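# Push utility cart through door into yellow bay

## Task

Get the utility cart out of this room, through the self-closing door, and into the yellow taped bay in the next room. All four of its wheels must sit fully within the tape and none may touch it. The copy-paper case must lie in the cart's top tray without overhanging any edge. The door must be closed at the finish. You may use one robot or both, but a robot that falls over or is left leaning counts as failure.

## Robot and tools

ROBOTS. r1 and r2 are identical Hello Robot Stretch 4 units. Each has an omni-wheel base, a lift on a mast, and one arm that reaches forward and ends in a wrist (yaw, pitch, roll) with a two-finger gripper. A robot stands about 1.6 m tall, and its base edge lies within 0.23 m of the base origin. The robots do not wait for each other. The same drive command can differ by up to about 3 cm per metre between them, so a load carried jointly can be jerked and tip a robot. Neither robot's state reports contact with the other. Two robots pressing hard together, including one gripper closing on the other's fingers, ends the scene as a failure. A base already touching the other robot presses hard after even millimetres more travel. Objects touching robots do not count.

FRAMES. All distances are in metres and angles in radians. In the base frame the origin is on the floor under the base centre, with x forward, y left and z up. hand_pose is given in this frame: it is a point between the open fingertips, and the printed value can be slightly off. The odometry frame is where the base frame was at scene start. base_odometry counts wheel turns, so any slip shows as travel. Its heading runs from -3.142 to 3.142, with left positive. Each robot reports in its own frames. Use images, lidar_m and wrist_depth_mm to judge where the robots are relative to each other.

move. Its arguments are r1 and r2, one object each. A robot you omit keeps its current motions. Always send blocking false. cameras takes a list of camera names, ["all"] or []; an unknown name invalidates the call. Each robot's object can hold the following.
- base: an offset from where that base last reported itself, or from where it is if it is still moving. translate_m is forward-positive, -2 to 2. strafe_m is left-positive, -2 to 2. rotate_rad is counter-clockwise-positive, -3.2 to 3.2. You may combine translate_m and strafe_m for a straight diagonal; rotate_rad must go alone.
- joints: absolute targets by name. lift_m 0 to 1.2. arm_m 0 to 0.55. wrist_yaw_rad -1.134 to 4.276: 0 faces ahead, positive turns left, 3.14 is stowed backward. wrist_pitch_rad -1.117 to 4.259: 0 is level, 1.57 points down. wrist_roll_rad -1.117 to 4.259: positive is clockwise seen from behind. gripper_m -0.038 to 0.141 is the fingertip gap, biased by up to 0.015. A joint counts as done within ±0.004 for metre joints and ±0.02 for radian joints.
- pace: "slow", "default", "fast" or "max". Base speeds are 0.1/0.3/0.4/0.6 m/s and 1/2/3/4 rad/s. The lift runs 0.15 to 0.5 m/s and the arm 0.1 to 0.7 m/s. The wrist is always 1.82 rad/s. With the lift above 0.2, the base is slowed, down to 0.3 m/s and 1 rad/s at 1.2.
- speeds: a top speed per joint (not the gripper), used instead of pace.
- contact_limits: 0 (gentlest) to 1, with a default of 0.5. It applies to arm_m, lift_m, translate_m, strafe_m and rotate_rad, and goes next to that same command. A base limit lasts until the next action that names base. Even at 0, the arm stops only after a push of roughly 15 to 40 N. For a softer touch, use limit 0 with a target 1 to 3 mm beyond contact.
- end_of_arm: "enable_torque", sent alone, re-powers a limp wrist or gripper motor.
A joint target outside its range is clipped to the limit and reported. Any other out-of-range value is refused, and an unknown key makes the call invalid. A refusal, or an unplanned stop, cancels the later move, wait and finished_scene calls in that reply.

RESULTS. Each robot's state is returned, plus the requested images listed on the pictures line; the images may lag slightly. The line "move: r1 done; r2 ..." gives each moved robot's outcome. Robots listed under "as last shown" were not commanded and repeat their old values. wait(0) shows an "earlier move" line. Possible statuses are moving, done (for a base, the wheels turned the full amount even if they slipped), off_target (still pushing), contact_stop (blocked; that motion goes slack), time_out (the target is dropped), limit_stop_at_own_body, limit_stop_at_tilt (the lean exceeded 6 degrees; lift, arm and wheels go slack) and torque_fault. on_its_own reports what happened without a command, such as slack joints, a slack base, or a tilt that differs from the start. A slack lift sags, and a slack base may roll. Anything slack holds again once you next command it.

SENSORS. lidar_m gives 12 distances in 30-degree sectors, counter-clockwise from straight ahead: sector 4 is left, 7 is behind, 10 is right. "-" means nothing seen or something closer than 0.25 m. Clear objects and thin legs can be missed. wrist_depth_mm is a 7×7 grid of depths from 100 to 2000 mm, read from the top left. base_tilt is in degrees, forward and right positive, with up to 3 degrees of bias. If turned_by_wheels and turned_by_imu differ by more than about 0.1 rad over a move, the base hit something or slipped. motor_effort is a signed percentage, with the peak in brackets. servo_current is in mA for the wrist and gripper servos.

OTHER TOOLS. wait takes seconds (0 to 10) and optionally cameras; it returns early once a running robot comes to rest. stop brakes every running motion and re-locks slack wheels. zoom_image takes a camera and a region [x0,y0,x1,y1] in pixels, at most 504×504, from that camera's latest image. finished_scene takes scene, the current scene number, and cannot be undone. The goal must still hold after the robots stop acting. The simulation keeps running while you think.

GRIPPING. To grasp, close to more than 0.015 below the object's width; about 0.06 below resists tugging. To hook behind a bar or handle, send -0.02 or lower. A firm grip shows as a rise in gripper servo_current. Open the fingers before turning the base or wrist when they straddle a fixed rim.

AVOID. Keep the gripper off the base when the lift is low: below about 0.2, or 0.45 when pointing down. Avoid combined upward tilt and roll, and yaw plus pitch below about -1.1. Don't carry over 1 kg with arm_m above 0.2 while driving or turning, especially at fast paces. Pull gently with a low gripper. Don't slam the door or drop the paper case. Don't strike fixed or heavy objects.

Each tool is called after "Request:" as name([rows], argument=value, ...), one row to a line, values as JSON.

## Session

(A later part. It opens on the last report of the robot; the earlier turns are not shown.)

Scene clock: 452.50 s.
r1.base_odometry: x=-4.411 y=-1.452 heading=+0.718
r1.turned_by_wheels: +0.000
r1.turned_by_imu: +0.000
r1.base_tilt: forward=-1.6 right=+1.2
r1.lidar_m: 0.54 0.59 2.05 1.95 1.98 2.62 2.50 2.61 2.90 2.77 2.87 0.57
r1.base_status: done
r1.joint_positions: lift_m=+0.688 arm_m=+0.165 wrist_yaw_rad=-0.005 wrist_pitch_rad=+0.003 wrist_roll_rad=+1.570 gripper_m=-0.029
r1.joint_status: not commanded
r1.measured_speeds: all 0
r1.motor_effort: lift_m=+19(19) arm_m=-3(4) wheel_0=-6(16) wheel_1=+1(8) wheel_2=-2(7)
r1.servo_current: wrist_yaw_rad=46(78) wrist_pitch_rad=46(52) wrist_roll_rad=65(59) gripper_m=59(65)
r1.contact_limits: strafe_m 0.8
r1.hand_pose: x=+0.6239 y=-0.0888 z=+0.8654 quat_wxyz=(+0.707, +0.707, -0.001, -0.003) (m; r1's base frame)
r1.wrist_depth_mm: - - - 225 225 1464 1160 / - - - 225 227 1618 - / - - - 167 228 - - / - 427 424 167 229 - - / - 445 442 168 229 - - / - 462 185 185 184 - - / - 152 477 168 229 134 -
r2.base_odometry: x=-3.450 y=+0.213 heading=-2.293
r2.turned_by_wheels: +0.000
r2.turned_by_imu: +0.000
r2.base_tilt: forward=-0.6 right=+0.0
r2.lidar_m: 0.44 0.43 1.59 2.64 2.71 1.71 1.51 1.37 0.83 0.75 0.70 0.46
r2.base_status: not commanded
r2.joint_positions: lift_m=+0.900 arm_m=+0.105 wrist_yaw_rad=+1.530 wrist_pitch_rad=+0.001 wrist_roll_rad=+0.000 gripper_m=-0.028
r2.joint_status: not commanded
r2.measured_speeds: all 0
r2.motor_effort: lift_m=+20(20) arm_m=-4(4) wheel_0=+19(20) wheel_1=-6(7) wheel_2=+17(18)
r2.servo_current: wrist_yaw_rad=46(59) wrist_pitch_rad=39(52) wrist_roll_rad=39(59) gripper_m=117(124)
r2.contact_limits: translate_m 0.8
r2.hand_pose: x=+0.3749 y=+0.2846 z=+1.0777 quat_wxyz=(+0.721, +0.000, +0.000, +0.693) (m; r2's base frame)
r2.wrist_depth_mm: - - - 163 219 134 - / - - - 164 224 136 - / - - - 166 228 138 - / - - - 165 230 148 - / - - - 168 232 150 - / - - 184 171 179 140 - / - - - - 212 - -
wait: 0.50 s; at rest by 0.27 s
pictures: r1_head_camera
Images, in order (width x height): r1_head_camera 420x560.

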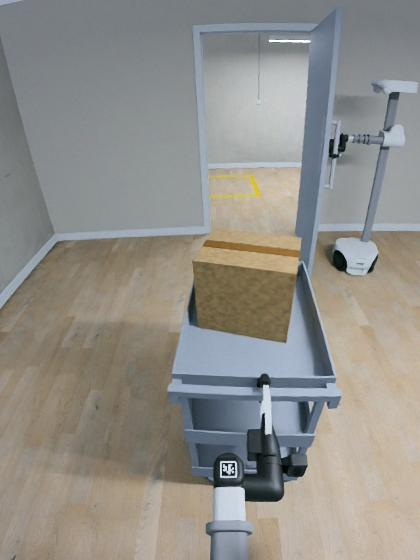

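Request:
move(blocking=false, r1={"base":{"strafe_m":0.13},"pace":"slow","contact_limits":{"strafe_m":0.8}})

Request:
wait(seconds=5)

Request:
move(blocking=false, r1={"base":{"rotate_rad":-0.16},"pace":"slow","contact_limits":{"rotate_rad":0.8}})

Request:
wait(seconds=4)

Request:
move(blocking=false, r1={"base":{"translate_m":0.3},"pace":"slow","contact_limits":{"translate_m":0.8}})

Request:
wait(seconds=5, cameras=["r1_head_camera"])

Scene clock: 460.97 s.
move: r1 moving
r1.base_odometry: x=-4.421 y=-1.441 heading=+0.718
r1.turned_by_wheels: +0.000
r1.turned_by_imu: -0.001
r1.base_tilt: forward=-1.6 right=+1.3
r1.lidar_m: 0.55 2.81 2.03 1.92 2.00 2.62 2.49 2.62 2.93 2.78 2.86 0.58
r1.base_status: strafe_m moving
r1.joint_positions: lift_m=+0.688 arm_m=+0.165 wrist_yaw_rad=-0.005 wrist_pitch_rad=+0.003 wrist_roll_rad=+1.570 gripper_m=-0.029
r1.joint_status: not commanded
r1.measured_speeds: translate_m=+0.000 strafe_m=+0.056 rotate_rad=+0.000 lift_m=+0.000 arm_m=+0.000 wrist_yaw_rad=+0.000 wrist_pitch_rad=+0.000 wrist_roll_rad=+0.000
r1.motor_effort: lift_m=+19(19) arm_m=-4(4) wheel_0=-12(13) wheel_1=+5(5) wheel_2=+0(2)
r1.servo_current: wrist_yaw_rad=52(65) wrist_pitch_rad=46(46) wrist_roll_rad=52(78) gripper_m=59(59)
r1.contact_limits: strafe_m 0.8
r1.hand_pose: x=+0.6239 y=-0.0888 z=+0.8654 quat_wxyz=(+0.707, +0.707, -0.001, -0.003) (m; r1's base frame)
r1.wrist_depth_mm: - - - 224 224 1499 1160 / - - - 224 226 1618 - / - - 634 424 227 - - / - 427 427 167 227 - - / - 449 442 167 229 - - / - 462 185 185 182 - - / - 152 484 169 231 134 -
r2: as last shown
r2.base_tilt: forward=-0.7 right=+0.0
r2.lidar_m: 0.43 0.43 1.60 2.66 2.71 1.69 1.50 1.37 0.86 0.76 0.71 0.47
r2.motor_effort: lift_m=+20(20) arm_m=-4(4) wheel_0=+19(20) wheel_1=-6(7) wheel_2=+17(17)
r2.servo_current: wrist_yaw_rad=52(52) wrist_pitch_rad=39(46) wrist_roll_rad=59(59) gripper_m=117(124)
r2.contact_limits: translate_m 0.8
r2.wrist_depth_mm: - - - 163 219 134 - / - - - 164 224 136 - / - - - 165 227 138 - / - - - 166 230 148 - / - - - 168 232 149 - / - - 183 170 179 140 - / - - - - 211 - -
pictures: none

Scene clock: 462.90 s.
earlier move: r1 done
r1.base_odometry: x=-4.497 y=-1.354 heading=+0.718
r1.turned_by_wheels: +0.000
r1.turned_by_imu: +0.000
r1.base_tilt: forward=-1.5 right=+1.3
r1.lidar_m: 0.57 2.67 1.91 1.81 1.86 2.57 2.51 2.62 3.04 2.91 3.01 0.55
r1.base_status: done
r1.joint_positions: lift_m=+0.688 arm_m=+0.165 wrist_yaw_rad=-0.004 wrist_pitch_rad=+0.003 wrist_roll_rad=+1.570 gripper_m=-0.029
r1.joint_status: not commanded
r1.measured_speeds: all 0
r1.motor_effort: lift_m=+19(19) arm_m=-3(4) wheel_0=-5(14) wheel_1=+1(6) wheel_2=+0(2)
r1.servo_current: wrist_yaw_rad=46(72) wrist_pitch_rad=39(46) wrist_roll_rad=46(78) gripper_m=59(65)
r1.contact_limits: strafe_m 0.8
r1.hand_pose: x=+0.6239 y=-0.0886 z=+0.8654 quat_wxyz=(+0.707, +0.707, +0.000, -0.002) (m; r1's base frame)
r1.wrist_depth_mm: - - - - 200 1430 - / - - 1983 - 206 - - / - 410 410 152 212 - - / - 430 430 157 218 - - / - 466 466 162 225 - - / - - 184 185 183 1708 - / - - - 151 239 134 -
r2.base_odometry: x=-3.450 y=+0.213 heading=-2.293
r2.turned_by_wheels: +0.000
r2.turned_by_imu: +0.000
r2.base_tilt: forward=-0.7 right=+0.0
r2.lidar_m: 0.43 0.43 1.65 2.79 2.68 1.69 1.47 1.38 0.86 0.75 0.70 0.45
r2.base_status: not commanded
r2.joint_positions: lift_m=+0.900 arm_m=+0.105 wrist_yaw_rad=+1.530 wrist_pitch_rad=+0.001 wrist_roll_rad=+0.000 gripper_m=-0.028
r2.joint_status: not commanded
r2.measured_speeds: all 0
r2.motor_effort: lift_m=+20(20) arm_m=-4(4) wheel_0=+19(20) wheel_1=-6(7) wheel_2=+17(17)
r2.servo_current: wrist_yaw_rad=52(59) wrist_pitch_rad=33(46) wrist_roll_rad=39(59) gripper_m=117(124)
r2.contact_limits: translate_m 0.8
r2.hand_pose: x=+0.3749 y=+0.2846 z=+1.0777 quat_wxyz=(+0.721, +0.000, +0.000, +0.693) (m; r2's base frame)
r2.wrist_depth_mm: - - - 163 220 134 - / - - - 165 224 136 - / - - - 166 228 138 - / - - - 166 229 148 - / - - - 168 232 149 - / - - 184 170 179 140 - / - - - - 211 - -
wait: 1.93 of 5 s (r1 has come to rest)
pictures: none

Scene clock: 463.40 s.
move: r1 moving
r1.base_odometry: x=-4.497 y=-1.354 heading=+0.604
r1.turned_by_wheels: -0.114
r1.turned_by_imu: -0.114
r1.base_tilt: forward=-1.5 right=+1.3
r1.lidar_m: 0.57 0.57 1.98 1.82 1.80 2.35 2.50 2.53 3.17 2.90 2.92 0.58
r1.base_status: rotate_rad moving
r1.joint_positions: lift_m=+0.688 arm_m=+0.165 wrist_yaw_rad=+0.010 wrist_pitch_rad=+0.003 wrist_roll_rad=+1.570 gripper_m=-0.029
r1.joint_status: not commanded
r1.measured_speeds: translate_m=+0.002 strafe_m=-0.001 rotate_rad=-0.316 lift_m=+0.000 arm_m=+0.000 wrist_yaw_rad=+0.000 wrist_pitch_rad=+0.000 wrist_roll_rad=+0.000
r1.motor_effort: lift_m=+19(19) arm_m=-4(4) wheel_0=+14(17) wheel_1=+7(7) wheel_2=+12(12)
r1.servo_current: wrist_yaw_rad=72(72) wrist_pitch_rad=39(52) wrist_roll_rad=52(59) gripper_m=52(65)
r1.contact_limits: rotate_rad 0.8
r1.hand_pose: x=+0.6251 y=-0.0846 z=+0.8654 quat_wxyz=(+0.707, +0.707, +0.004, +0.003) (m; r1's base frame)
r1.wrist_depth_mm: - - - - 207 1499 1205 / - - - 154 212 - - / - 508 442 158 216 - - / - 427 427 161 220 - - / - 455 455 164 226 - - / - 484 469 186 229 - - / - 496 178 170 236 134 -
r2: as last shown
r2.lidar_m: 0.44 0.40 1.65 2.77 2.70 1.68 1.50 1.37 0.84 0.76 0.68 0.48
r2.servo_current: wrist_yaw_rad=52(52) wrist_pitch_rad=46(46) wrist_roll_rad=46(59) gripper_m=111(124)
r2.contact_limits: translate_m 0.8
r2.wrist_depth_mm: - - - 163 220 134 - / - - - 165 224 136 - / - - - 165 227 138 - / - - - 165 231 148 - / - - - 167 232 150 - / - - 184 170 179 140 - / - - - - 211 - -
pictures: none

Scene clock: 464.00 s.
earlier move: r1 done
r1.base_odometry: x=-4.497 y=-1.354 heading=+0.558
r1.turned_by_wheels: -0.046
r1.turned_by_imu: -0.046
r1.base_tilt: forward=-1.6 right=+1.3
r1.lidar_m: 0.55 0.57 2.03 1.83 1.82 2.26 2.50 2.55 3.10 2.91 2.92 0.56
r1.base_status: done
r1.joint_positions: lift_m=+0.688 arm_m=+0.165 wrist_yaw_rad=+0.003 wrist_pitch_rad=+0.003 wrist_roll_rad=+1.570 gripper_m=-0.029
r1.joint_status: not commanded
r1.measured_speeds: all 0
r1.motor_effort: lift_m=+19(19) arm_m=-3(4) wheel_0=+3(17) wheel_1=+3(7) wheel_2=+0(13)
r1.servo_current: wrist_yaw_rad=46(78) wrist_pitch_rad=39(52) wrist_roll_rad=59(65) gripper_m=52(65)
r1.contact_limits: rotate_rad 0.8
r1.hand_pose: x=+0.6245 y=-0.0867 z=+0.8654 quat_wxyz=(+0.707, +0.707, +0.002, +0.000) (m; r1's base frame)
r1.wrist_depth_mm: - - - - 232 241 255 / - - - - 231 1661 1229 / - - - 171 232 - - / - 433 430 170 231 - - / - 445 442 170 231 - - / - 462 190 185 182 - - / - 152 469 170 230 126 -
r2.base_odometry: x=-3.450 y=+0.213 heading=-2.293
r2.turned_by_wheels: +0.000
r2.turned_by_imu: +0.000
r2.base_tilt: forward=-0.6 right=+0.0
r2.lidar_m: 0.43 0.42 1.61 2.80 2.72 1.70 1.50 1.39 0.87 0.76 0.69 0.46
r2.base_status: not commanded
r2.joint_positions: lift_m=+0.900 arm_m=+0.105 wrist_yaw_rad=+1.530 wrist_pitch_rad=+0.001 wrist_roll_rad=+0.000 gripper_m=-0.028
r2.joint_status: not commanded
r2.measured_speeds: all 0
r2.motor_effort: lift_m=+20(20) arm_m=-4(4) wheel_0=+19(20) wheel_1=-6(7) wheel_2=+17(17)
r2.servo_current: wrist_yaw_rad=46(59) wrist_pitch_rad=46(46) wrist_roll_rad=52(59) gripper_m=111(124)
r2.contact_limits: translate_m 0.8
r2.hand_pose: x=+0.3749 y=+0.2846 z=+1.0777 quat_wxyz=(+0.721, +0.000, +0.000, +0.693) (m; r2's base frame)
r2.wrist_depth_mm: - - - 163 218 134 - / - - - 164 224 136 - / - - - 166 227 138 - / - - - 165 230 148 - / - - - 168 232 149 - / - - 184 169 179 140 - / - - - - 211 - -
wait: 0.60 of 4 s (r1 has come to rest)
pictures: none

Scene clock: 464.50 s.
move: r1 moving
r1.base_odometry: x=-4.486 y=-1.348 heading=+0.559
r1.turned_by_wheels: +0.000
r1.turned_by_imu: +0.000
r1.base_tilt: forward=-1.5 right=+1.3
r1.lidar_m: 0.53 0.58 2.04 1.81 1.82 2.25 2.52 2.54 3.13 2.89 2.90 0.57
r1.base_status: translate_m moving
r1.joint_positions: lift_m=+0.688 arm_m=+0.165 wrist_yaw_rad=+0.001 wrist_pitch_rad=+0.003 wrist_roll_rad=+1.570 gripper_m=-0.029
r1.joint_status: not commanded
r1.measured_speeds: translate_m=+0.048 strafe_m=+0.000 rotate_rad=-0.006 lift_m=+0.000 arm_m=+0.000 wrist_yaw_rad=-0.021 wrist_pitch_rad=+0.000 wrist_roll_rad=+0.000
r1.motor_effort: lift_m=+19(19) arm_m=+4(4) wheel_0=+6(8) wheel_1=+7(8) wheel_2=-7(8)
r1.servo_current: wrist_yaw_rad=39(59) wrist_pitch_rad=39(46) wrist_roll_rad=33(65) gripper_m=59(59)
r1.contact_limits: translate_m 0.8
r1.hand_pose: x=+0.6244 y=-0.0871 z=+0.8654 quat_wxyz=(+0.707, +0.707, +0.001, -0.001) (m; r1's base frame)
r1.wrist_depth_mm: - - - - 237 245 247 / - - - - 235 1661 1255 / - - - - 233 809 - / - 436 430 171 231 - - / - 436 436 171 231 - - / - 452 190 196 184 - - / - 153 459 168 226 126 -
r2: as last shown
r2.lidar_m: 0.44 0.43 1.65 2.77 2.68 1.68 1.50 1.39 0.86 0.76 0.69 0.48
r2.servo_current: wrist_yaw_rad=46(59) wrist_pitch_rad=39(46) wrist_roll_rad=46(59) gripper_m=111(124)
r2.contact_limits: translate_m 0.8
r2.wrist_depth_mm: - - - 163 218 134 - / - - - 164 224 136 - / - - - 165 228 138 - / - - - 166 230 148 - / - - - 168 233 150 - / - - 184 169 180 140 - / - - - - 211 - -
pictures: none

Scene clock: 468.27 s.
earlier move: r1 done
r1.base_odometry: x=-4.242 y=-1.195 heading=+0.559
r1.turned_by_wheels: +0.001
r1.turned_by_imu: +0.001
r1.base_tilt: forward=-1.6 right=+1.3
r1.lidar_m: 0.51 0.53 2.08 1.87 1.88 2.30 2.80 2.84 3.15 2.84 2.88 0.60
r1.base_status: done
r1.joint_positions: lift_m=+0.688 arm_m=+0.165 wrist_yaw_rad=+0.001 wrist_pitch_rad=+0.003 wrist_roll_rad=+1.570 gripper_m=-0.029
r1.joint_status: not commanded
r1.measured_speeds: all 0
r1.motor_effort: lift_m=+19(19) arm_m=+4(4) wheel_0=+8(12) wheel_1=+4(8) wheel_2=-1(15)
r1.servo_current: wrist_yaw_rad=46(78) wrist_pitch_rad=33(52) wrist_roll_rad=52(65) gripper_m=52(65)
r1.contact_limits: translate_m 0.8
r1.hand_pose: x=+0.6244 y=-0.0870 z=+0.8654 quat_wxyz=(+0.707, +0.707, +0.001, +0.000) (m; r1's base frame)
r1.wrist_depth_mm: - - - - 274 1661 1160 / - - - 1708 265 293 1118 / - - - - 253 1661 1229 / - - - - 245 1808 - / - 430 433 433 236 - - / - 430 427 198 228 - - / - 151 178 163 218 134 -
r2.base_odometry: x=-3.450 y=+0.213 heading=-2.293
r2.turned_by_wheels: +0.000
r2.turned_by_imu: +0.001
r2.base_tilt: forward=-0.7 right=+0.0
r2.lidar_m: 0.42 0.42 1.43 5.04 2.72 1.70 1.48 1.36 0.86 0.75 0.72 0.47
r2.base_status: not commanded
r2.joint_positions: lift_m=+0.900 arm_m=+0.105 wrist_yaw_rad=+1.530 wrist_pitch_rad=+0.001 wrist_roll_rad=+0.000 gripper_m=-0.028
r2.joint_status: not commanded
r2.measured_speeds: all 0
r2.motor_effort: lift_m=+20(20) arm_m=-4(4) wheel_0=+19(20) wheel_1=-6(7) wheel_2=+17(17)
r2.servo_current: wrist_yaw_rad=52(59) wrist_pitch_rad=33(46) wrist_roll_rad=52(65) gripper_m=124(124)
r2.contact_limits: translate_m 0.8
r2.hand_pose: x=+0.3749 y=+0.2846 z=+1.0777 quat_wxyz=(+0.721, +0.000, +0.000, +0.693) (m; r2's base frame)
r2.wrist_depth_mm: - - - 163 220 134 - / - - - 164 224 136 - / - - - 165 228 138 - / - - - 166 230 148 - / - - - 168 231 150 - / - - 184 169 179 140 - / - - - - 211 - -
wait: 3.77 of 5 s (r1 has come to rest)
pictures: r1_head_camera
Images, in order (width x height): r1_head_camera 420x560.

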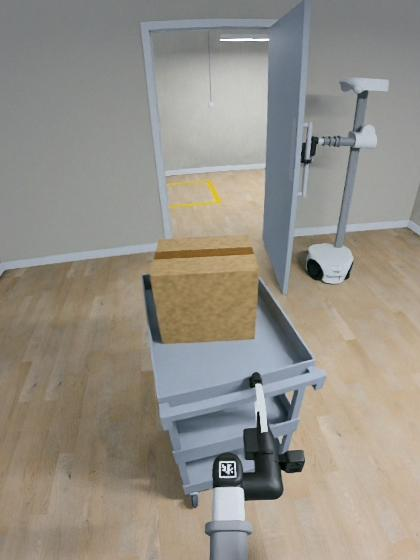

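Request:
move(blocking=false, r1={"base":{"strafe_m":0.3},"pace":"slow","contact_limits":{"strafe_m":0.8}})

Request:
wait(seconds=5)

Request:
move(blocking=false, r1={"base":{"rotate_rad":-0.06},"pace":"slow","contact_limits":{"rotate_rad":0.8}})

Request:
wait(seconds=4)

Request:
move(blocking=false, r1={"base":{"translate_m":0.3},"pace":"slow","contact_limits":{"translate_m":0.8}})

Request:
wait(seconds=5, cameras=["r1_head_camera"])

Scene clock: 484.43 s.
move: r1 moving
r1.base_odometry: x=-4.250 y=-1.183 heading=+0.559
r1.turned_by_wheels: +0.000
r1.turned_by_imu: +0.000
r1.base_tilt: forward=-1.6 right=+1.3
r1.lidar_m: 0.49 0.49 2.06 1.86 1.89 2.29 2.81 2.84 3.18 2.87 2.87 0.57
r1.base_status: strafe_m moving
r1.joint_positions: lift_m=+0.688 arm_m=+0.165 wrist_yaw_rad=+0.001 wrist_pitch_rad=+0.003 wrist_roll_rad=+1.570 gripper_m=-0.029
r1.joint_status: not commanded
r1.measured_speeds: translate_m=+0.000 strafe_m=+0.056 rotate_rad=-0.002 lift_m=+0.000 arm_m=+0.000 wrist_yaw_rad=+0.000 wrist_pitch_rad=+0.000 wrist_roll_rad=+0.000
r1.motor_effort: lift_m=+19(19) arm_m=+3(4) wheel_0=-7(9) wheel_1=+5(7) wheel_2=+1(2)
r1.servo_current: wrist_yaw_rad=46(59) wrist_pitch_rad=39(46) wrist_roll_rad=52(65) gripper_m=59(59)
r1.contact_limits: strafe_m 0.8
r1.hand_pose: x=+0.6244 y=-0.0870 z=+0.8654 quat_wxyz=(+0.707, +0.707, +0.001, +0.000) (m; r1's base frame)
r1.wrist_depth_mm: - - - - 279 1618 1205 / - - - - 268 296 296 / - - - 259 256 1618 1205 / - - - - 245 1708 - / - 433 430 215 236 - - / - 427 190 186 183 - - / - 152 430 126 217 134 -
r2: as last shown
r2.turned_by_imu: +0.000
r2.base_tilt: forward=-0.6 right=+0.0
r2.lidar_m: 0.42 0.41 1.42 5.03 2.71 1.71 1.50 1.37 0.85 0.77 0.71 0.47
r2.motor_effort: lift_m=+20(20) arm_m=-4(4) wheel_0=+19(19) wheel_1=-6(6) wheel_2=+17(17)
r2.servo_current: wrist_yaw_rad=46(59) wrist_pitch_rad=39(46) wrist_roll_rad=46(52) gripper_m=117(124)
r2.contact_limits: translate_m 0.8
r2.wrist_depth_mm: - - - 163 219 134 - / - - - 165 224 136 - / - - - 166 226 138 - / - - - 165 230 148 - / - - - 168 233 150 - / - - 184 170 180 140 - / - - - - 211 - -
pictures: none

Scene clock: 488.10 s.
earlier move: r1 done
r1.base_odometry: x=-4.401 y=-0.941 heading=+0.559
r1.turned_by_wheels: +0.000
r1.turned_by_imu: -0.001
r1.base_tilt: forward=-1.6 right=+1.3
r1.lidar_m: 0.57 0.61 1.76 1.59 1.56 1.94 2.86 2.89 3.50 3.13 3.16 0.56
r1.base_status: done
r1.joint_positions: lift_m=+0.688 arm_m=+0.165 wrist_yaw_rad=-0.003 wrist_pitch_rad=+0.003 wrist_roll_rad=+1.570 gripper_m=-0.029
r1.joint_status: not commanded
r1.measured_speeds: all 0
r1.motor_effort: lift_m=+19(19) arm_m=-4(4) wheel_0=-6(16) wheel_1=+1(7) wheel_2=-1(6)
r1.servo_current: wrist_yaw_rad=65(78) wrist_pitch_rad=46(52) wrist_roll_rad=59(78) gripper_m=59(65)
r1.contact_limits: strafe_m 0.8
r1.hand_pose: x=+0.6240 y=-0.0883 z=+0.8654 quat_wxyz=(+0.707, +0.707, +0.000, -0.002) (m; r1's base frame)
r1.wrist_depth_mm: - - - 220 220 1537 1205 / - - - 222 224 1618 - / - - 574 165 225 - - / - 427 427 166 226 - - / - 445 449 167 229 - - / - 473 185 185 183 - - / - 152 492 169 232 134 -
r2.base_odometry: x=-3.450 y=+0.213 heading=-2.293
r2.turned_by_wheels: +0.000
r2.turned_by_imu: +0.001
r2.base_tilt: forward=-0.6 right=+0.0
r2.lidar_m: 0.41 0.42 1.52 5.05 2.68 1.70 1.51 1.36 0.85 0.75 0.68 0.49
r2.base_status: not commanded
r2.joint_positions: lift_m=+0.900 arm_m=+0.105 wrist_yaw_rad=+1.530 wrist_pitch_rad=+0.001 wrist_roll_rad=+0.000 gripper_m=-0.028
r2.joint_status: not commanded
r2.measured_speeds: all 0
r2.motor_effort: lift_m=+20(20) arm_m=-4(4) wheel_0=+19(20) wheel_1=-6(7) wheel_2=+17(17)
r2.servo_current: wrist_yaw_rad=46(59) wrist_pitch_rad=39(46) wrist_roll_rad=39(59) gripper_m=111(124)
r2.contact_limits: translate_m 0.8
r2.hand_pose: x=+0.3749 y=+0.2846 z=+1.0777 quat_wxyz=(+0.721, +0.000, +0.000, +0.693) (m; r2's base frame)
r2.wrist_depth_mm: - - - 163 219 134 - / - - - 164 224 136 - / - - - 165 227 138 - / - - - 166 229 148 - / - - - 168 232 149 - / - - 185 170 179 140 - / - - - - 211 - -
wait: 3.67 of 5 s (r1 has come to rest)
pictures: none

Scene clock: 488.60 s.
move: r1 moving
r1.base_odometry: x=-4.401 y=-0.941 heading=+0.500
r1.turned_by_wheels: -0.059
r1.turned_by_imu: -0.059
r1.base_tilt: forward=-1.5 right=+1.3
r1.lidar_m: 0.55 0.59 1.81 1.58 1.58 1.89 2.86 2.87 3.40 3.15 3.12 0.58
r1.base_status: rotate_rad moving
r1.joint_positions: lift_m=+0.688 arm_m=+0.165 wrist_yaw_rad=+0.005 wrist_pitch_rad=+0.003 wrist_roll_rad=+1.570 gripper_m=-0.029
r1.joint_status: not commanded
r1.measured_speeds: translate_m=+0.000 strafe_m=+0.000 rotate_rad=-0.018 lift_m=+0.000 arm_m=+0.000 wrist_yaw_rad=+0.000 wrist_pitch_rad=+0.000 wrist_roll_rad=+0.000
r1.motor_effort: lift_m=+19(19) arm_m=-4(4) wheel_0=+8(9) wheel_1=+5(5) wheel_2=+6(8)
r1.servo_current: wrist_yaw_rad=59(65) wrist_pitch_rad=46(46) wrist_roll_rad=46(59) gripper_m=59(65)
r1.contact_limits: rotate_rad 0.8
r1.hand_pose: x=+0.6247 y=-0.0859 z=+0.8654 quat_wxyz=(+0.707, +0.707, +0.003, +0.001) (m; r1's base frame)
r1.wrist_depth_mm: - - - - 224 251 1160 / - - - - 224 1576 1255 / - - 640 430 226 - - / - 424 427 167 228 - - / - 445 442 168 229 - - / - 469 190 185 229 - - / - 152 477 169 232 134 -
r2: as last shown
r2.turned_by_imu: +0.000
r2.lidar_m: 0.42 0.42 1.51 5.00 2.70 1.67 1.50 1.40 0.86 0.73 0.68 0.45
r2.motor_effort: lift_m=+20(20) arm_m=-4(4) wheel_0=+19(20) wheel_1=-6(6) wheel_2=+17(17)
r2.servo_current: wrist_yaw_rad=52(52) wrist_pitch_rad=39(46) wrist_roll_rad=33(59) gripper_m=111(124)
r2.contact_limits: translate_m 0.8
r2.wrist_depth_mm: - - - 163 220 134 - / - - - 164 224 136 - / - - - 166 228 138 - / - - - 165 230 148 - / - - - 168 233 150 - / - - 183 170 179 141 - / - - - - 211 - -
pictures: none

Scene clock: 489.00 s.
earlier move: r1 done
r1.base_odometry: x=-4.401 y=-0.941 heading=+0.499
r1.turned_by_wheels: +0.000
r1.turned_by_imu: -0.001
r1.base_tilt: forward=-1.6 right=+1.2
r1.lidar_m: 0.56 0.58 1.82 1.58 1.60 1.87 2.85 2.87 3.39 3.15 3.16 0.59
r1.base_status: done
r1.joint_positions: lift_m=+0.688 arm_m=+0.165 wrist_yaw_rad=+0.003 wrist_pitch_rad=+0.003 wrist_roll_rad=+1.570 gripper_m=-0.029
r1.joint_status: not commanded
r1.measured_speeds: all 0
r1.motor_effort: lift_m=+19(19) arm_m=-4(4) wheel_0=+1(9) wheel_1=+3(5) wheel_2=+3(8)
r1.servo_current: wrist_yaw_rad=46(65) wrist_pitch_rad=46(46) wrist_roll_rad=52(65) gripper_m=59(65)
r1.contact_limits: rotate_rad 0.8
r1.hand_pose: x=+0.6245 y=-0.0867 z=+0.8654 quat_wxyz=(+0.707, +0.707, +0.002, +0.000) (m; r1's base frame)
r1.wrist_depth_mm: - - - - 227 252 1160 / - - - - 229 1661 1229 / - - - 167 229 - - / - 427 430 168 229 - - / - 445 445 169 230 - - / - 462 191 185 229 - - / - 151 473 169 230 134 -
r2.base_odometry: x=-3.450 y=+0.213 heading=-2.293
r2.turned_by_wheels: +0.000
r2.turned_by_imu: +0.000
r2.base_tilt: forward=-0.7 right=+0.0
r2.lidar_m: 0.42 0.43 1.50 5.04 2.71 1.68 1.49 1.39 0.86 0.75 0.69 0.46
r2.base_status: not commanded
r2.joint_positions: lift_m=+0.900 arm_m=+0.105 wrist_yaw_rad=+1.530 wrist_pitch_rad=+0.001 wrist_roll_rad=+0.000 gripper_m=-0.028
r2.joint_status: not commanded
r2.measured_speeds: all 0
r2.motor_effort: lift_m=+20(20) arm_m=-4(4) wheel_0=+19(20) wheel_1=-6(6) wheel_2=+17(17)
r2.servo_current: wrist_yaw_rad=46(52) wrist_pitch_rad=39(46) wrist_roll_rad=46(59) gripper_m=117(124)
r2.contact_limits: translate_m 0.8
r2.hand_pose: x=+0.3749 y=+0.2846 z=+1.0777 quat_wxyz=(+0.721, +0.000, +0.000, +0.693) (m; r2's base frame)
r2.wrist_depth_mm: - - - 163 220 134 - / - - - 164 224 136 - / - - - 165 226 138 - / - - - 166 230 148 - / - - - 168 232 150 - / - - 185 170 179 140 - / - - - - 211 - -
wait: 0.40 of 4 s (r1 has come to rest)
pictures: none

Scene clock: 489.50 s.
move: r1 moving
r1.base_odometry: x=-4.391 y=-0.935 heading=+0.500
r1.turned_by_wheels: +0.001
r1.turned_by_imu: +0.001
r1.base_tilt: forward=-1.6 right=+1.3
r1.lidar_m: 0.54 0.58 1.82 1.58 1.58 1.87 2.87 2.88 3.39 3.15 3.14 0.59
r1.base_status: translate_m moving
r1.joint_positions: lift_m=+0.688 arm_m=+0.165 wrist_yaw_rad=+0.003 wrist_pitch_rad=+0.003 wrist_roll_rad=+1.570 gripper_m=-0.029
r1.joint_status: not commanded
r1.measured_speeds: translate_m=+0.048 strafe_m=+0.001 rotate_rad=-0.002 lift_m=+0.000 arm_m=+0.000 wrist_yaw_rad=-0.003 wrist_pitch_rad=+0.000 wrist_roll_rad=+0.000
r1.motor_effort: lift_m=+19(19) arm_m=+2(4) wheel_0=+9(11) wheel_1=+5(8) wheel_2=-7(7)
r1.servo_current: wrist_yaw_rad=59(59) wrist_pitch_rad=39(52) wrist_roll_rad=52(59) gripper_m=52(65)
r1.contact_limits: translate_m 0.8
r1.hand_pose: x=+0.6245 y=-0.0867 z=+0.8654 quat_wxyz=(+0.707, +0.707, +0.002, +0.000) (m; r1's base frame)
r1.wrist_depth_mm: - - - - 230 247 263 / - - - - 230 1618 1255 / - - - 168 229 - - / - 427 430 168 229 - - / - 439 439 168 228 - - / - 452 191 196 227 - - / - 153 462 166 226 135 -
r2: as last shown
r2.base_tilt: forward=-0.6 right=+0.0
r2.lidar_m: 0.42 0.41 1.50 5.02 2.69 1.68 1.49 1.36 0.85 0.76 0.68 0.46
r2.motor_effort: lift_m=+20(20) arm_m=-3(4) wheel_0=+19(20) wheel_1=-7(7) wheel_2=+17(17)
r2.servo_current: wrist_yaw_rad=39(59) wrist_pitch_rad=39(46) wrist_roll_rad=46(52) gripper_m=111(124)
r2.contact_limits: translate_m 0.8
r2.wrist_depth_mm: - - - 164 219 134 - / - - - 164 224 136 - / - - - 165 227 138 - / - - - 165 231 149 - / - - - 168 232 149 - / - - 184 169 179 140 - / - - - - 211 - -
pictures: none

Scene clock: 493.30 s.
earlier move: r1 done
r1.base_odometry: x=-4.138 y=-0.797 heading=+0.500
r1.turned_by_wheels: +0.000
r1.turned_by_imu: +0.001
r1.base_tilt: forward=-1.6 right=+1.3
r1.lidar_m: 0.49 0.53 1.87 1.64 1.65 1.91 3.14 3.14 3.53 3.08 3.08 0.58
r1.base_status: done
r1.joint_positions: lift_m=+0.688 arm_m=+0.165 wrist_yaw_rad=+0.002 wrist_pitch_rad=+0.003 wrist_roll_rad=+1.570 gripper_m=-0.029
r1.joint_status: not commanded
r1.measured_speeds: all 0
r1.motor_effort: lift_m=+19(19) arm_m=+4(4) wheel_0=+9(13) wheel_1=+4(8) wheel_2=-2(15)
r1.servo_current: wrist_yaw_rad=65(78) wrist_pitch_rad=46(52) wrist_roll_rad=46(65) gripper_m=52(65)
r1.contact_limits: translate_m 0.8
r1.hand_pose: x=+0.6245 y=-0.0868 z=+0.8655 quat_wxyz=(+0.707, +0.707, +0.002, +0.000) (m; r1's base frame)
r1.wrist_depth_mm: - - - - 272 1499 1182 / - - - 260 263 294 297 / - - - - 254 1756 1229 / - - - - 243 854 - / - 433 433 436 235 - - / - 433 430 198 227 - - / - 152 178 163 217 135 -
r2.base_odometry: x=-3.450 y=+0.213 heading=-2.293
r2.turned_by_wheels: +0.000
r2.turned_by_imu: +0.001
r2.base_tilt: forward=-0.7 right=+0.0
r2.lidar_m: 0.42 0.42 1.44 5.05 2.70 1.69 1.51 1.38 0.86 0.76 0.70 0.48
r2.base_status: not commanded
r2.joint_positions: lift_m=+0.900 arm_m=+0.105 wrist_yaw_rad=+1.530 wrist_pitch_rad=+0.001 wrist_roll_rad=+0.000 gripper_m=-0.028
r2.joint_status: not commanded
r2.measured_speeds: all 0
r2.motor_effort: lift_m=+20(20) arm_m=-4(4) wheel_0=+19(20) wheel_1=-6(7) wheel_2=+17(17)
r2.servo_current: wrist_yaw_rad=39(65) wrist_pitch_rad=39(46) wrist_roll_rad=52(65) gripper_m=111(124)
r2.contact_limits: translate_m 0.8
r2.hand_pose: x=+0.3749 y=+0.2846 z=+1.0777 quat_wxyz=(+0.721, +0.000, +0.000, +0.693) (m; r2's base frame)
r2.wrist_depth_mm: - - - 163 219 134 - / - - - 164 224 136 - / - - - 165 227 138 - / - - - 165 229 148 - / - - - 168 232 149 - / - - 184 170 179 140 - / - - - - 211 - -
wait: 3.80 of 5 s (r1 has come to rest)
pictures: r1_head_camera
Images, in order (width x height): r1_head_camera 420x560.

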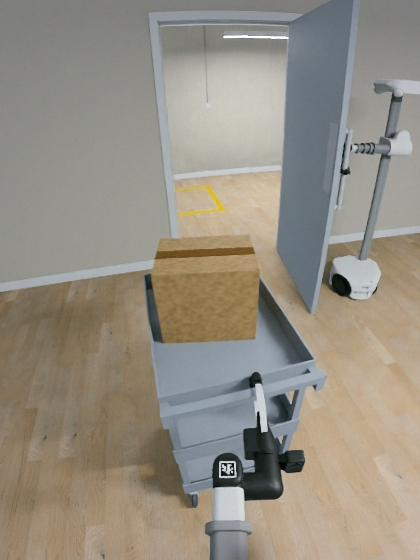

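Request:
move(blocking=false, r1={"base":{"strafe_m":0.32},"pace":"slow","contact_limits":{"strafe_m":0.8}})

Request:
wait(seconds=6)

Request:
move(blocking=false, r1={"base":{"rotate_rad":-0.15},"pace":"slow","contact_limits":{"rotate_rad":0.8}})

Request:
wait(seconds=4)

Request:
move(blocking=false, r1={"base":{"strafe_m":0.22},"pace":"slow","contact_limits":{"strafe_m":0.8}})

Request:
wait(seconds=4, cameras=["r1_head_camera"])

Scene clock: 507.17 s.
move: r1 moving
r1.base_odometry: x=-4.145 y=-0.785 heading=+0.500
r1.turned_by_wheels: +0.000
r1.turned_by_imu: +0.000
r1.base_tilt: forward=-1.6 right=+1.3
r1.lidar_m: 0.50 0.53 1.88 1.61 1.64 1.94 3.15 3.15 3.52 3.09 3.10 0.62
r1.base_status: strafe_m moving
r1.joint_positions: lift_m=+0.688 arm_m=+0.165 wrist_yaw_rad=+0.002 wrist_pitch_rad=+0.003 wrist_roll_rad=+1.570 gripper_m=-0.029
r1.joint_status: not commanded
r1.measured_speeds: translate_m=+0.000 strafe_m=+0.057 rotate_rad=-0.001 lift_m=+0.000 arm_m=+0.000 wrist_yaw_rad=+0.000 wrist_pitch_rad=+0.000 wrist_roll_rad=+0.000
r1.motor_effort: lift_m=+19(19) arm_m=+3(4) wheel_0=-7(9) wheel_1=+6(7) wheel_2=-1(2)
r1.servo_current: wrist_yaw_rad=59(65) wrist_pitch_rad=52(52) wrist_roll_rad=46(65) gripper_m=52(59)
r1.contact_limits: strafe_m 0.8
r1.hand_pose: x=+0.6245 y=-0.0868 z=+0.8655 quat_wxyz=(+0.707, +0.707, +0.002, +0.000) (m; r1's base frame)
r1.wrist_depth_mm: - - - - 276 1464 1182 / - - 1576 262 265 298 297 / - - - - 254 1808 1229 / - - - - 244 1808 - / - 430 433 215 237 - - / - 430 190 187 183 - - / - 152 430 162 218 134 -
r2: as last shown
r2.turned_by_imu: +0.000
r2.base_tilt: forward=-0.6 right=+0.0
r2.lidar_m: 0.42 0.41 1.44 5.06 2.67 1.68 1.50 1.38 0.86 0.75 0.68 0.48
r2.motor_effort: lift_m=+20(20) arm_m=-4(4) wheel_0=+19(20) wheel_1=-6(6) wheel_2=+17(17)
r2.servo_current: wrist_yaw_rad=39(52) wrist_pitch_rad=39(46) wrist_roll_rad=46(46) gripper_m=117(124)
r2.contact_limits: translate_m 0.8
r2.wrist_depth_mm: - - - 163 219 134 - / - - - 164 224 136 - / - - - 165 228 138 - / - - - 165 229 149 - / - - - 168 232 149 - / - - 184 169 179 140 - / - - - - 211 - -
pictures: none

Scene clock: 511.03 s.
earlier move: r1 done
r1.base_odometry: x=-4.291 y=-0.516 heading=+0.499
r1.turned_by_wheels: +0.000
r1.turned_by_imu: +0.000
r1.base_tilt: forward=-1.6 right=+1.3
r1.lidar_m: 0.56 2.58 1.52 1.33 1.35 1.61 2.95 3.23 3.86 3.39 3.39 0.57
r1.base_status: done
r1.joint_positions: lift_m=+0.688 arm_m=+0.165 wrist_yaw_rad=-0.003 wrist_pitch_rad=+0.003 wrist_roll_rad=+1.570 gripper_m=-0.029
r1.joint_status: not commanded
r1.measured_speeds: all 0
r1.motor_effort: lift_m=+19(19) arm_m=-3(4) wheel_0=-6(16) wheel_1=-1(7) wheel_2=-1(9)
r1.servo_current: wrist_yaw_rad=46(78) wrist_pitch_rad=39(52) wrist_roll_rad=46(72) gripper_m=52(65)
r1.contact_limits: strafe_m 0.8
r1.hand_pose: x=+0.6240 y=-0.0884 z=+0.8655 quat_wxyz=(+0.707, +0.707, +0.000, -0.002) (m; r1's base frame)
r1.wrist_depth_mm: - - 1576 213 216 1576 1205 / - - - - 218 1464 - / - - 480 415 222 - - / - 430 427 163 224 - - / - 452 445 166 229 - - / - 473 186 185 183 - - / - 152 496 169 234 134 -
r2.base_odometry: x=-3.450 y=+0.213 heading=-2.293
r2.turned_by_wheels: +0.000
r2.turned_by_imu: +0.001
r2.base_tilt: forward=-0.7 right=+0.0
r2.lidar_m: 0.43 0.42 1.57 5.04 2.71 1.68 1.49 1.37 0.86 0.74 0.69 0.46
r2.base_status: not commanded
r2.joint_positions: lift_m=+0.900 arm_m=+0.105 wrist_yaw_rad=+1.530 wrist_pitch_rad=+0.001 wrist_roll_rad=+0.000 gripper_m=-0.028
r2.joint_status: not commanded
r2.measured_speeds: all 0
r2.motor_effort: lift_m=+20(20) arm_m=-4(4) wheel_0=+20(20) wheel_1=-6(7) wheel_2=+17(18)
r2.servo_current: wrist_yaw_rad=46(59) wrist_pitch_rad=33(46) wrist_roll_rad=39(59) gripper_m=117(124)
r2.contact_limits: translate_m 0.8
r2.hand_pose: x=+0.3749 y=+0.2846 z=+1.0777 quat_wxyz=(+0.721, +0.000, +0.000, +0.693) (m; r2's base frame)
r2.wrist_depth_mm: - - - 163 219 134 - / - - - 164 224 136 - / - - - 166 227 138 - / - - - 166 229 148 - / - - - 168 232 150 - / - - 184 170 179 140 - / - - - - 211 - -
wait: 3.87 of 6 s (r1 has come to rest)
pictures: none

Scene clock: 511.53 s.
move: r1 moving
r1.base_odometry: x=-4.291 y=-0.516 heading=+0.389
r1.turned_by_wheels: -0.110
r1.turned_by_imu: -0.110
r1.base_tilt: forward=-1.6 right=+1.2
r1.lidar_m: 0.56 0.58 1.64 1.34 1.33 1.52 2.43 3.21 3.58 3.41 3.37 0.57
r1.base_status: rotate_rad moving
r1.joint_positions: lift_m=+0.688 arm_m=+0.165 wrist_yaw_rad=+0.011 wrist_pitch_rad=+0.003 wrist_roll_rad=+1.570 gripper_m=-0.029
r1.joint_status: not commanded
r1.measured_speeds: translate_m=+0.002 strafe_m=-0.001 rotate_rad=-0.293 lift_m=+0.000 arm_m=+0.000 wrist_yaw_rad=+0.000 wrist_pitch_rad=+0.000 wrist_roll_rad=+0.000
r1.motor_effort: lift_m=+19(19) arm_m=-3(4) wheel_0=+15(16) wheel_1=+5(8) wheel_2=+12(12)
r1.servo_current: wrist_yaw_rad=85(85) wrist_pitch_rad=46(52) wrist_roll_rad=52(52) gripper_m=65(65)
r1.contact_limits: rotate_rad 0.8
r1.hand_pose: x=+0.6252 y=-0.0844 z=+0.8655 quat_wxyz=(+0.707, +0.707, +0.005, +0.003) (m; r1's base frame)
r1.wrist_depth_mm: - - 1576 - 225 237 255 / - - - - 226 1661 1205 / - - - 167 227 - - / - 427 424 167 229 - - / - 442 442 168 230 - - / - 466 191 186 231 - - / - 151 182 170 233 126 -
r2: as last shown
r2.turned_by_imu: +0.000
r2.lidar_m: 0.41 0.40 1.55 5.04 2.72 1.69 1.51 1.38 0.86 0.73 0.69 0.47
r2.motor_effort: lift_m=+20(20) arm_m=-4(4) wheel_0=+19(20) wheel_1=-6(6) wheel_2=+17(17)
r2.servo_current: wrist_yaw_rad=52(52) wrist_pitch_rad=39(46) wrist_roll_rad=39(59) gripper_m=111(117)
r2.contact_limits: translate_m 0.8
r2.wrist_depth_mm: - - - 163 220 134 - / - - - 164 224 136 - / - - - 166 228 138 - / - - - 165 230 149 - / - - - 168 232 150 - / - - 184 169 179 141 - / - - - - 211 - -
pictures: none

Scene clock: 512.10 s.
earlier move: r1 done
r1.base_odometry: x=-4.291 y=-0.516 heading=+0.350
r1.turned_by_wheels: -0.039
r1.turned_by_imu: -0.039
r1.base_tilt: forward=-1.6 right=+1.3
r1.lidar_m: 0.52 0.55 1.68 1.37 1.32 1.48 2.32 3.23 3.55 3.42 3.38 0.59
r1.base_status: done
r1.joint_positions: lift_m=+0.688 arm_m=+0.165 wrist_yaw_rad=+0.003 wrist_pitch_rad=+0.003 wrist_roll_rad=+1.570 gripper_m=-0.029
r1.joint_status: not commanded
r1.measured_speeds: all 0
r1.motor_effort: lift_m=+19(19) arm_m=-4(4) wheel_0=+3(16) wheel_1=+2(8) wheel_2=+2(13)
r1.servo_current: wrist_yaw_rad=59(85) wrist_pitch_rad=46(52) wrist_roll_rad=59(59) gripper_m=59(65)
r1.contact_limits: rotate_rad 0.8
r1.hand_pose: x=+0.6245 y=-0.0867 z=+0.8655 quat_wxyz=(+0.707, +0.707, +0.002, +0.000) (m; r1's base frame)
r1.wrist_depth_mm: - - - 1661 247 255 257 / - - - - 243 1661 1205 / - - - - 239 1661 - / - - 433 177 236 - - / - 442 436 174 233 - - / - 449 190 185 183 - - / - 152 459 152 227 126 -
r2.base_odometry: x=-3.450 y=+0.213 heading=-2.293
r2.turned_by_wheels: +0.000
r2.turned_by_imu: +0.000
r2.base_tilt: forward=-0.6 right=+0.0
r2.lidar_m: 0.42 0.44 1.54 5.06 2.68 1.71 1.49 1.38 0.85 0.74 0.69 0.46
r2.base_status: not commanded
r2.joint_positions: lift_m=+0.900 arm_m=+0.105 wrist_yaw_rad=+1.530 wrist_pitch_rad=+0.001 wrist_roll_rad=+0.000 gripper_m=-0.028
r2.joint_status: not commanded
r2.measured_speeds: all 0
r2.motor_effort: lift_m=+20(20) arm_m=-4(4) wheel_0=+19(20) wheel_1=-6(7) wheel_2=+17(17)
r2.servo_current: wrist_yaw_rad=39(65) wrist_pitch_rad=46(46) wrist_roll_rad=59(59) gripper_m=117(117)
r2.contact_limits: translate_m 0.8
r2.hand_pose: x=+0.3749 y=+0.2846 z=+1.0777 quat_wxyz=(+0.721, +0.000, +0.000, +0.693) (m; r2's base frame)
r2.wrist_depth_mm: - - - 163 219 134 - / - - - 164 224 136 - / - - - 166 228 138 - / - - - 166 229 149 - / - - - 167 232 150 - / - - 184 170 179 140 - / - - - - 211 - -
wait: 0.57 of 4 s (r1 has come to rest)
pictures: none

Scene clock: 512.60 s.
move: r1 moving
r1.base_odometry: x=-4.296 y=-0.503 heading=+0.350
r1.turned_by_wheels: +0.000
r1.turned_by_imu: +0.000
r1.base_tilt: forward=-1.6 right=+1.2
r1.lidar_m: 0.50 0.51 1.66 1.33 1.32 1.48 2.31 3.22 3.54 3.44 3.40 0.58
r1.base_status: strafe_m moving
r1.joint_positions: lift_m=+0.688 arm_m=+0.165 wrist_yaw_rad=+0.002 wrist_pitch_rad=+0.003 wrist_roll_rad=+1.570 gripper_m=-0.029
r1.joint_status: not commanded
r1.measured_speeds: translate_m=+0.001 strafe_m=+0.057 rotate_rad=-0.003 lift_m=+0.000 arm_m=+0.000 wrist_yaw_rad=-0.016 wrist_pitch_rad=+0.000 wrist_roll_rad=+0.000
r1.motor_effort: lift_m=+19(19) arm_m=-4(4) wheel_0=-8(8) wheel_1=+6(7) wheel_2=-1(2)
r1.servo_current: wrist_yaw_rad=52(59) wrist_pitch_rad=46(46) wrist_roll_rad=59(59) gripper_m=52(59)
r1.contact_limits: strafe_m 0.8
r1.hand_pose: x=+0.6245 y=-0.0868 z=+0.8655 quat_wxyz=(+0.707, +0.707, +0.002, +0.000) (m; r1's base frame)
r1.wrist_depth_mm: - - - 251 252 260 262 / - - 1618 - 248 1537 1205 / - - - 182 241 1756 - / - - 488 179 239 - - / - 436 436 175 235 - - / - 439 190 185 183 - - / - 151 449 133 226 134 -
r2: as last shown
r2.base_tilt: forward=-0.7 right=+0.0
r2.lidar_m: 0.42 0.42 1.54 5.03 2.71 1.71 1.52 1.37 0.87 0.72 0.71 0.47
r2.motor_effort: lift_m=+20(20) arm_m=-4(4) wheel_0=+19(20) wheel_1=-6(6) wheel_2=+17(17)
r2.servo_current: wrist_yaw_rad=46(52) wrist_pitch_rad=39(39) wrist_roll_rad=39(52) gripper_m=111(124)
r2.contact_limits: translate_m 0.8
r2.wrist_depth_mm: - - - 163 219 134 - / - - - 165 224 136 - / - - - 166 227 138 - / - - - 166 229 149 - / - - - 168 232 150 - / - - 185 170 179 140 - / - - - - 211 - -
pictures: none

Scene clock: 515.43 s.
earlier move: r1 done
r1.base_odometry: x=-4.367 y=-0.310 heading=+0.349
r1.turned_by_wheels: +0.000
r1.turned_by_imu: +0.000
r1.base_tilt: forward=-1.6 right=+1.3
r1.lidar_m: 0.56 2.47 1.45 1.15 1.14 1.26 1.88 3.30 3.63 3.62 3.57 0.56
r1.base_status: done
r1.joint_positions: lift_m=+0.688 arm_m=+0.165 wrist_yaw_rad=-0.007 wrist_pitch_rad=+0.003 wrist_roll_rad=+1.570 gripper_m=-0.029
r1.joint_status: not commanded
r1.measured_speeds: all 0
r1.motor_effort: lift_m=+19(19) arm_m=+4(4) wheel_0=-5(15) wheel_1=+2(7) wheel_2=-7(8)
r1.servo_current: wrist_yaw_rad=78(78) wrist_pitch_rad=46(52) wrist_roll_rad=39(65) gripper_m=52(65)
r1.contact_limits: strafe_m 0.8
r1.hand_pose: x=+0.6236 y=-0.0896 z=+0.8655 quat_wxyz=(+0.707, +0.707, -0.002, -0.004) (m; r1's base frame)
r1.wrist_depth_mm: - - 1661 - 207 1576 1205 / - - - - 211 - - / - 459 436 155 215 - - / - 427 424 158 220 - - / - 452 445 161 223 - - / - 480 186 165 183 - - / - 151 496 144 233 135 -
r2.base_odometry: x=-3.450 y=+0.213 heading=-2.293
r2.turned_by_wheels: +0.000
r2.turned_by_imu: +0.000
r2.base_tilt: forward=-0.7 right=+0.0
r2.lidar_m: 0.43 0.44 1.63 5.04 2.69 1.68 1.50 1.36 0.84 0.75 0.71 0.46
r2.base_status: not commanded
r2.joint_positions: lift_m=+0.900 arm_m=+0.105 wrist_yaw_rad=+1.530 wrist_pitch_rad=+0.001 wrist_roll_rad=+0.000 gripper_m=-0.028
r2.joint_status: not commanded
r2.measured_speeds: all 0
r2.motor_effort: lift_m=+20(20) arm_m=-4(4) wheel_0=+19(20) wheel_1=-6(7) wheel_2=+17(17)
r2.servo_current: wrist_yaw_rad=39(59) wrist_pitch_rad=39(52) wrist_roll_rad=46(59) gripper_m=117(124)
r2.contact_limits: translate_m 0.8
r2.hand_pose: x=+0.3749 y=+0.2846 z=+1.0777 quat_wxyz=(+0.721, +0.000, +0.000, +0.693) (m; r2's base frame)
r2.wrist_depth_mm: - - - 163 219 134 - / - - - 164 224 136 - / - - - 165 227 138 - / - - - 165 230 149 - / - - - 168 232 150 - / - - 184 169 179 141 - / - - - - 211 - -
wait: 2.83 of 4 s (r1 has come to rest)
pictures: r1_head_camera
Images, in order (width x height): r1_head_camera 420x560.

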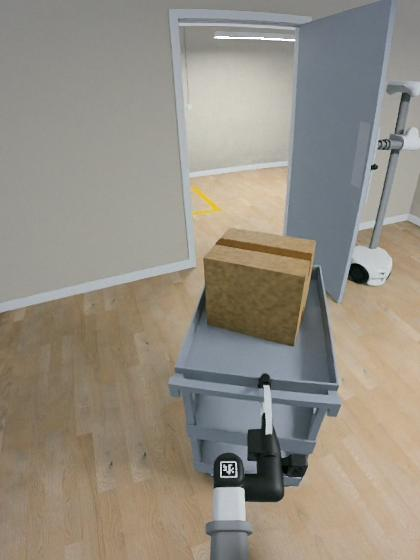

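Request:
move(blocking=false, r1={"base":{"translate_m":0.35},"pace":"slow","contact_limits":{"translate_m":0.8}})

Request:
wait(seconds=6, cameras=["r1_head_camera"])

Scene clock: 523.93 s.
move: r1 moving
r1.base_odometry: x=-4.355 y=-0.306 heading=+0.349
r1.turned_by_wheels: +0.000
r1.turned_by_imu: +0.000
r1.base_tilt: forward=-1.6 right=+1.3
r1.lidar_m: 0.54 2.48 1.47 1.15 1.13 1.26 1.85 3.32 3.65 3.60 3.56 0.56
r1.base_status: translate_m moving
r1.joint_positions: lift_m=+0.688 arm_m=+0.165 wrist_yaw_rad=-0.007 wrist_pitch_rad=+0.003 wrist_roll_rad=+1.570 gripper_m=-0.029
r1.joint_status: not commanded
r1.measured_speeds: translate_m=+0.049 strafe_m=+0.000 rotate_rad=+0.000 lift_m=+0.000 arm_m=+0.000 wrist_yaw_rad=+0.000 wrist_pitch_rad=+0.000 wrist_roll_rad=+0.000
r1.motor_effort: lift_m=+19(19) arm_m=+4(4) wheel_0=+3(5) wheel_1=+6(7) wheel_2=-12(14)
r1.servo_current: wrist_yaw_rad=46(72) wrist_pitch_rad=39(46) wrist_roll_rad=59(59) gripper_m=59(59)
r1.contact_limits: translate_m 0.8
r1.hand_pose: x=+0.6236 y=-0.0896 z=+0.8655 quat_wxyz=(+0.707, +0.707, -0.002, -0.004) (m; r1's base frame)
r1.wrist_depth_mm: - - 1708 - 207 1576 1205 / - - - - 211 - - / - 525 442 154 215 - - / - 424 424 158 218 - - / - 445 449 160 221 - - / - 484 186 164 183 - - / - 152 496 145 230 136 -
r2: as last shown
r2.base_tilt: forward=-0.6 right=+0.0
r2.lidar_m: 0.43 0.41 1.66 5.04 2.68 1.71 1.51 1.38 0.83 0.75 0.67 0.46
r2.motor_effort: lift_m=+20(20) arm_m=-4(4) wheel_0=+19(19) wheel_1=-6(6) wheel_2=+17(17)
r2.servo_current: wrist_yaw_rad=46(65) wrist_pitch_rad=46(46) wrist_roll_rad=46(52) gripper_m=111(124)
r2.contact_limits: translate_m 0.8
r2.wrist_depth_mm: - - - 163 219 134 - / - - - 165 224 136 - / - - - 165 227 138 - / - - - 165 230 149 - / - - - 168 232 149 - / - - 183 170 180 140 - / - - - - 211 - -
pictures: none

Scene clock: 528.20 s.
earlier move: r1 done
r1.base_odometry: x=-4.038 y=-0.190 heading=+0.350
r1.turned_by_wheels: +0.001
r1.turned_by_imu: +0.002
r1.base_tilt: forward=-1.5 right=+1.3
r1.lidar_m: 0.49 0.52 1.59 1.26 1.25 1.40 2.20 3.63 3.96 3.51 3.46 0.61
r1.base_status: done
r1.joint_positions: lift_m=+0.688 arm_m=+0.165 wrist_yaw_rad=+0.002 wrist_pitch_rad=+0.003 wrist_roll_rad=+1.570 gripper_m=-0.029
r1.joint_status: not commanded
r1.measured_speeds: all 0
r1.motor_effort: lift_m=+19(19) arm_m=+4(4) wheel_0=+7(12) wheel_1=+3(8) wheel_2=+0(14)
r1.servo_current: wrist_yaw_rad=72(78) wrist_pitch_rad=33(59) wrist_roll_rad=46(78) gripper_m=52(65)
r1.contact_limits: translate_m 0.8
r1.hand_pose: x=+0.6245 y=-0.0867 z=+0.8655 quat_wxyz=(+0.707, +0.707, +0.002, +0.000) (m; r1's base frame)
r1.wrist_depth_mm: - - - - 257 264 267 / - - - - 252 1499 1182 / - - - - 244 1708 - / 1983 - - 504 238 - - / 1863 433 433 433 232 - - / - 436 433 198 226 - - / - 143 182 165 221 125 -
r2.base_odometry: x=-3.450 y=+0.213 heading=-2.293
r2.turned_by_wheels: +0.000
r2.turned_by_imu: +0.001
r2.base_tilt: forward=-0.6 right=+0.0
r2.lidar_m: 0.42 0.39 2.21 5.04 2.69 1.71 1.50 1.36 0.87 0.76 0.68 0.47
r2.base_status: not commanded
r2.joint_positions: lift_m=+0.900 arm_m=+0.105 wrist_yaw_rad=+1.530 wrist_pitch_rad=+0.001 wrist_roll_rad=+0.000 gripper_m=-0.028
r2.joint_status: not commanded
r2.measured_speeds: all 0
r2.motor_effort: lift_m=+20(20) arm_m=-4(4) wheel_0=+20(20) wheel_1=-6(6) wheel_2=+17(17)
r2.servo_current: wrist_yaw_rad=46(65) wrist_pitch_rad=46(46) wrist_roll_rad=65(65) gripper_m=117(130)
r2.contact_limits: translate_m 0.8
r2.hand_pose: x=+0.3749 y=+0.2846 z=+1.0777 quat_wxyz=(+0.721, +0.000, +0.000, +0.693) (m; r2's base frame)
r2.wrist_depth_mm: - - - 163 219 134 - / - - - 165 224 136 - / - - - 166 227 138 - / - - - 165 230 148 - / - - - 168 232 149 - / - - 184 170 179 140 - / - - - - 211 - -
wait: 4.27 of 6 s (r1 has come to rest)
pictures: r1_head_camera
Images, in order (width x height): r1_head_camera 420x560.

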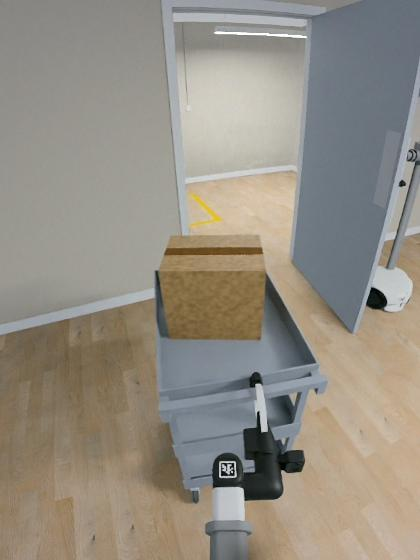

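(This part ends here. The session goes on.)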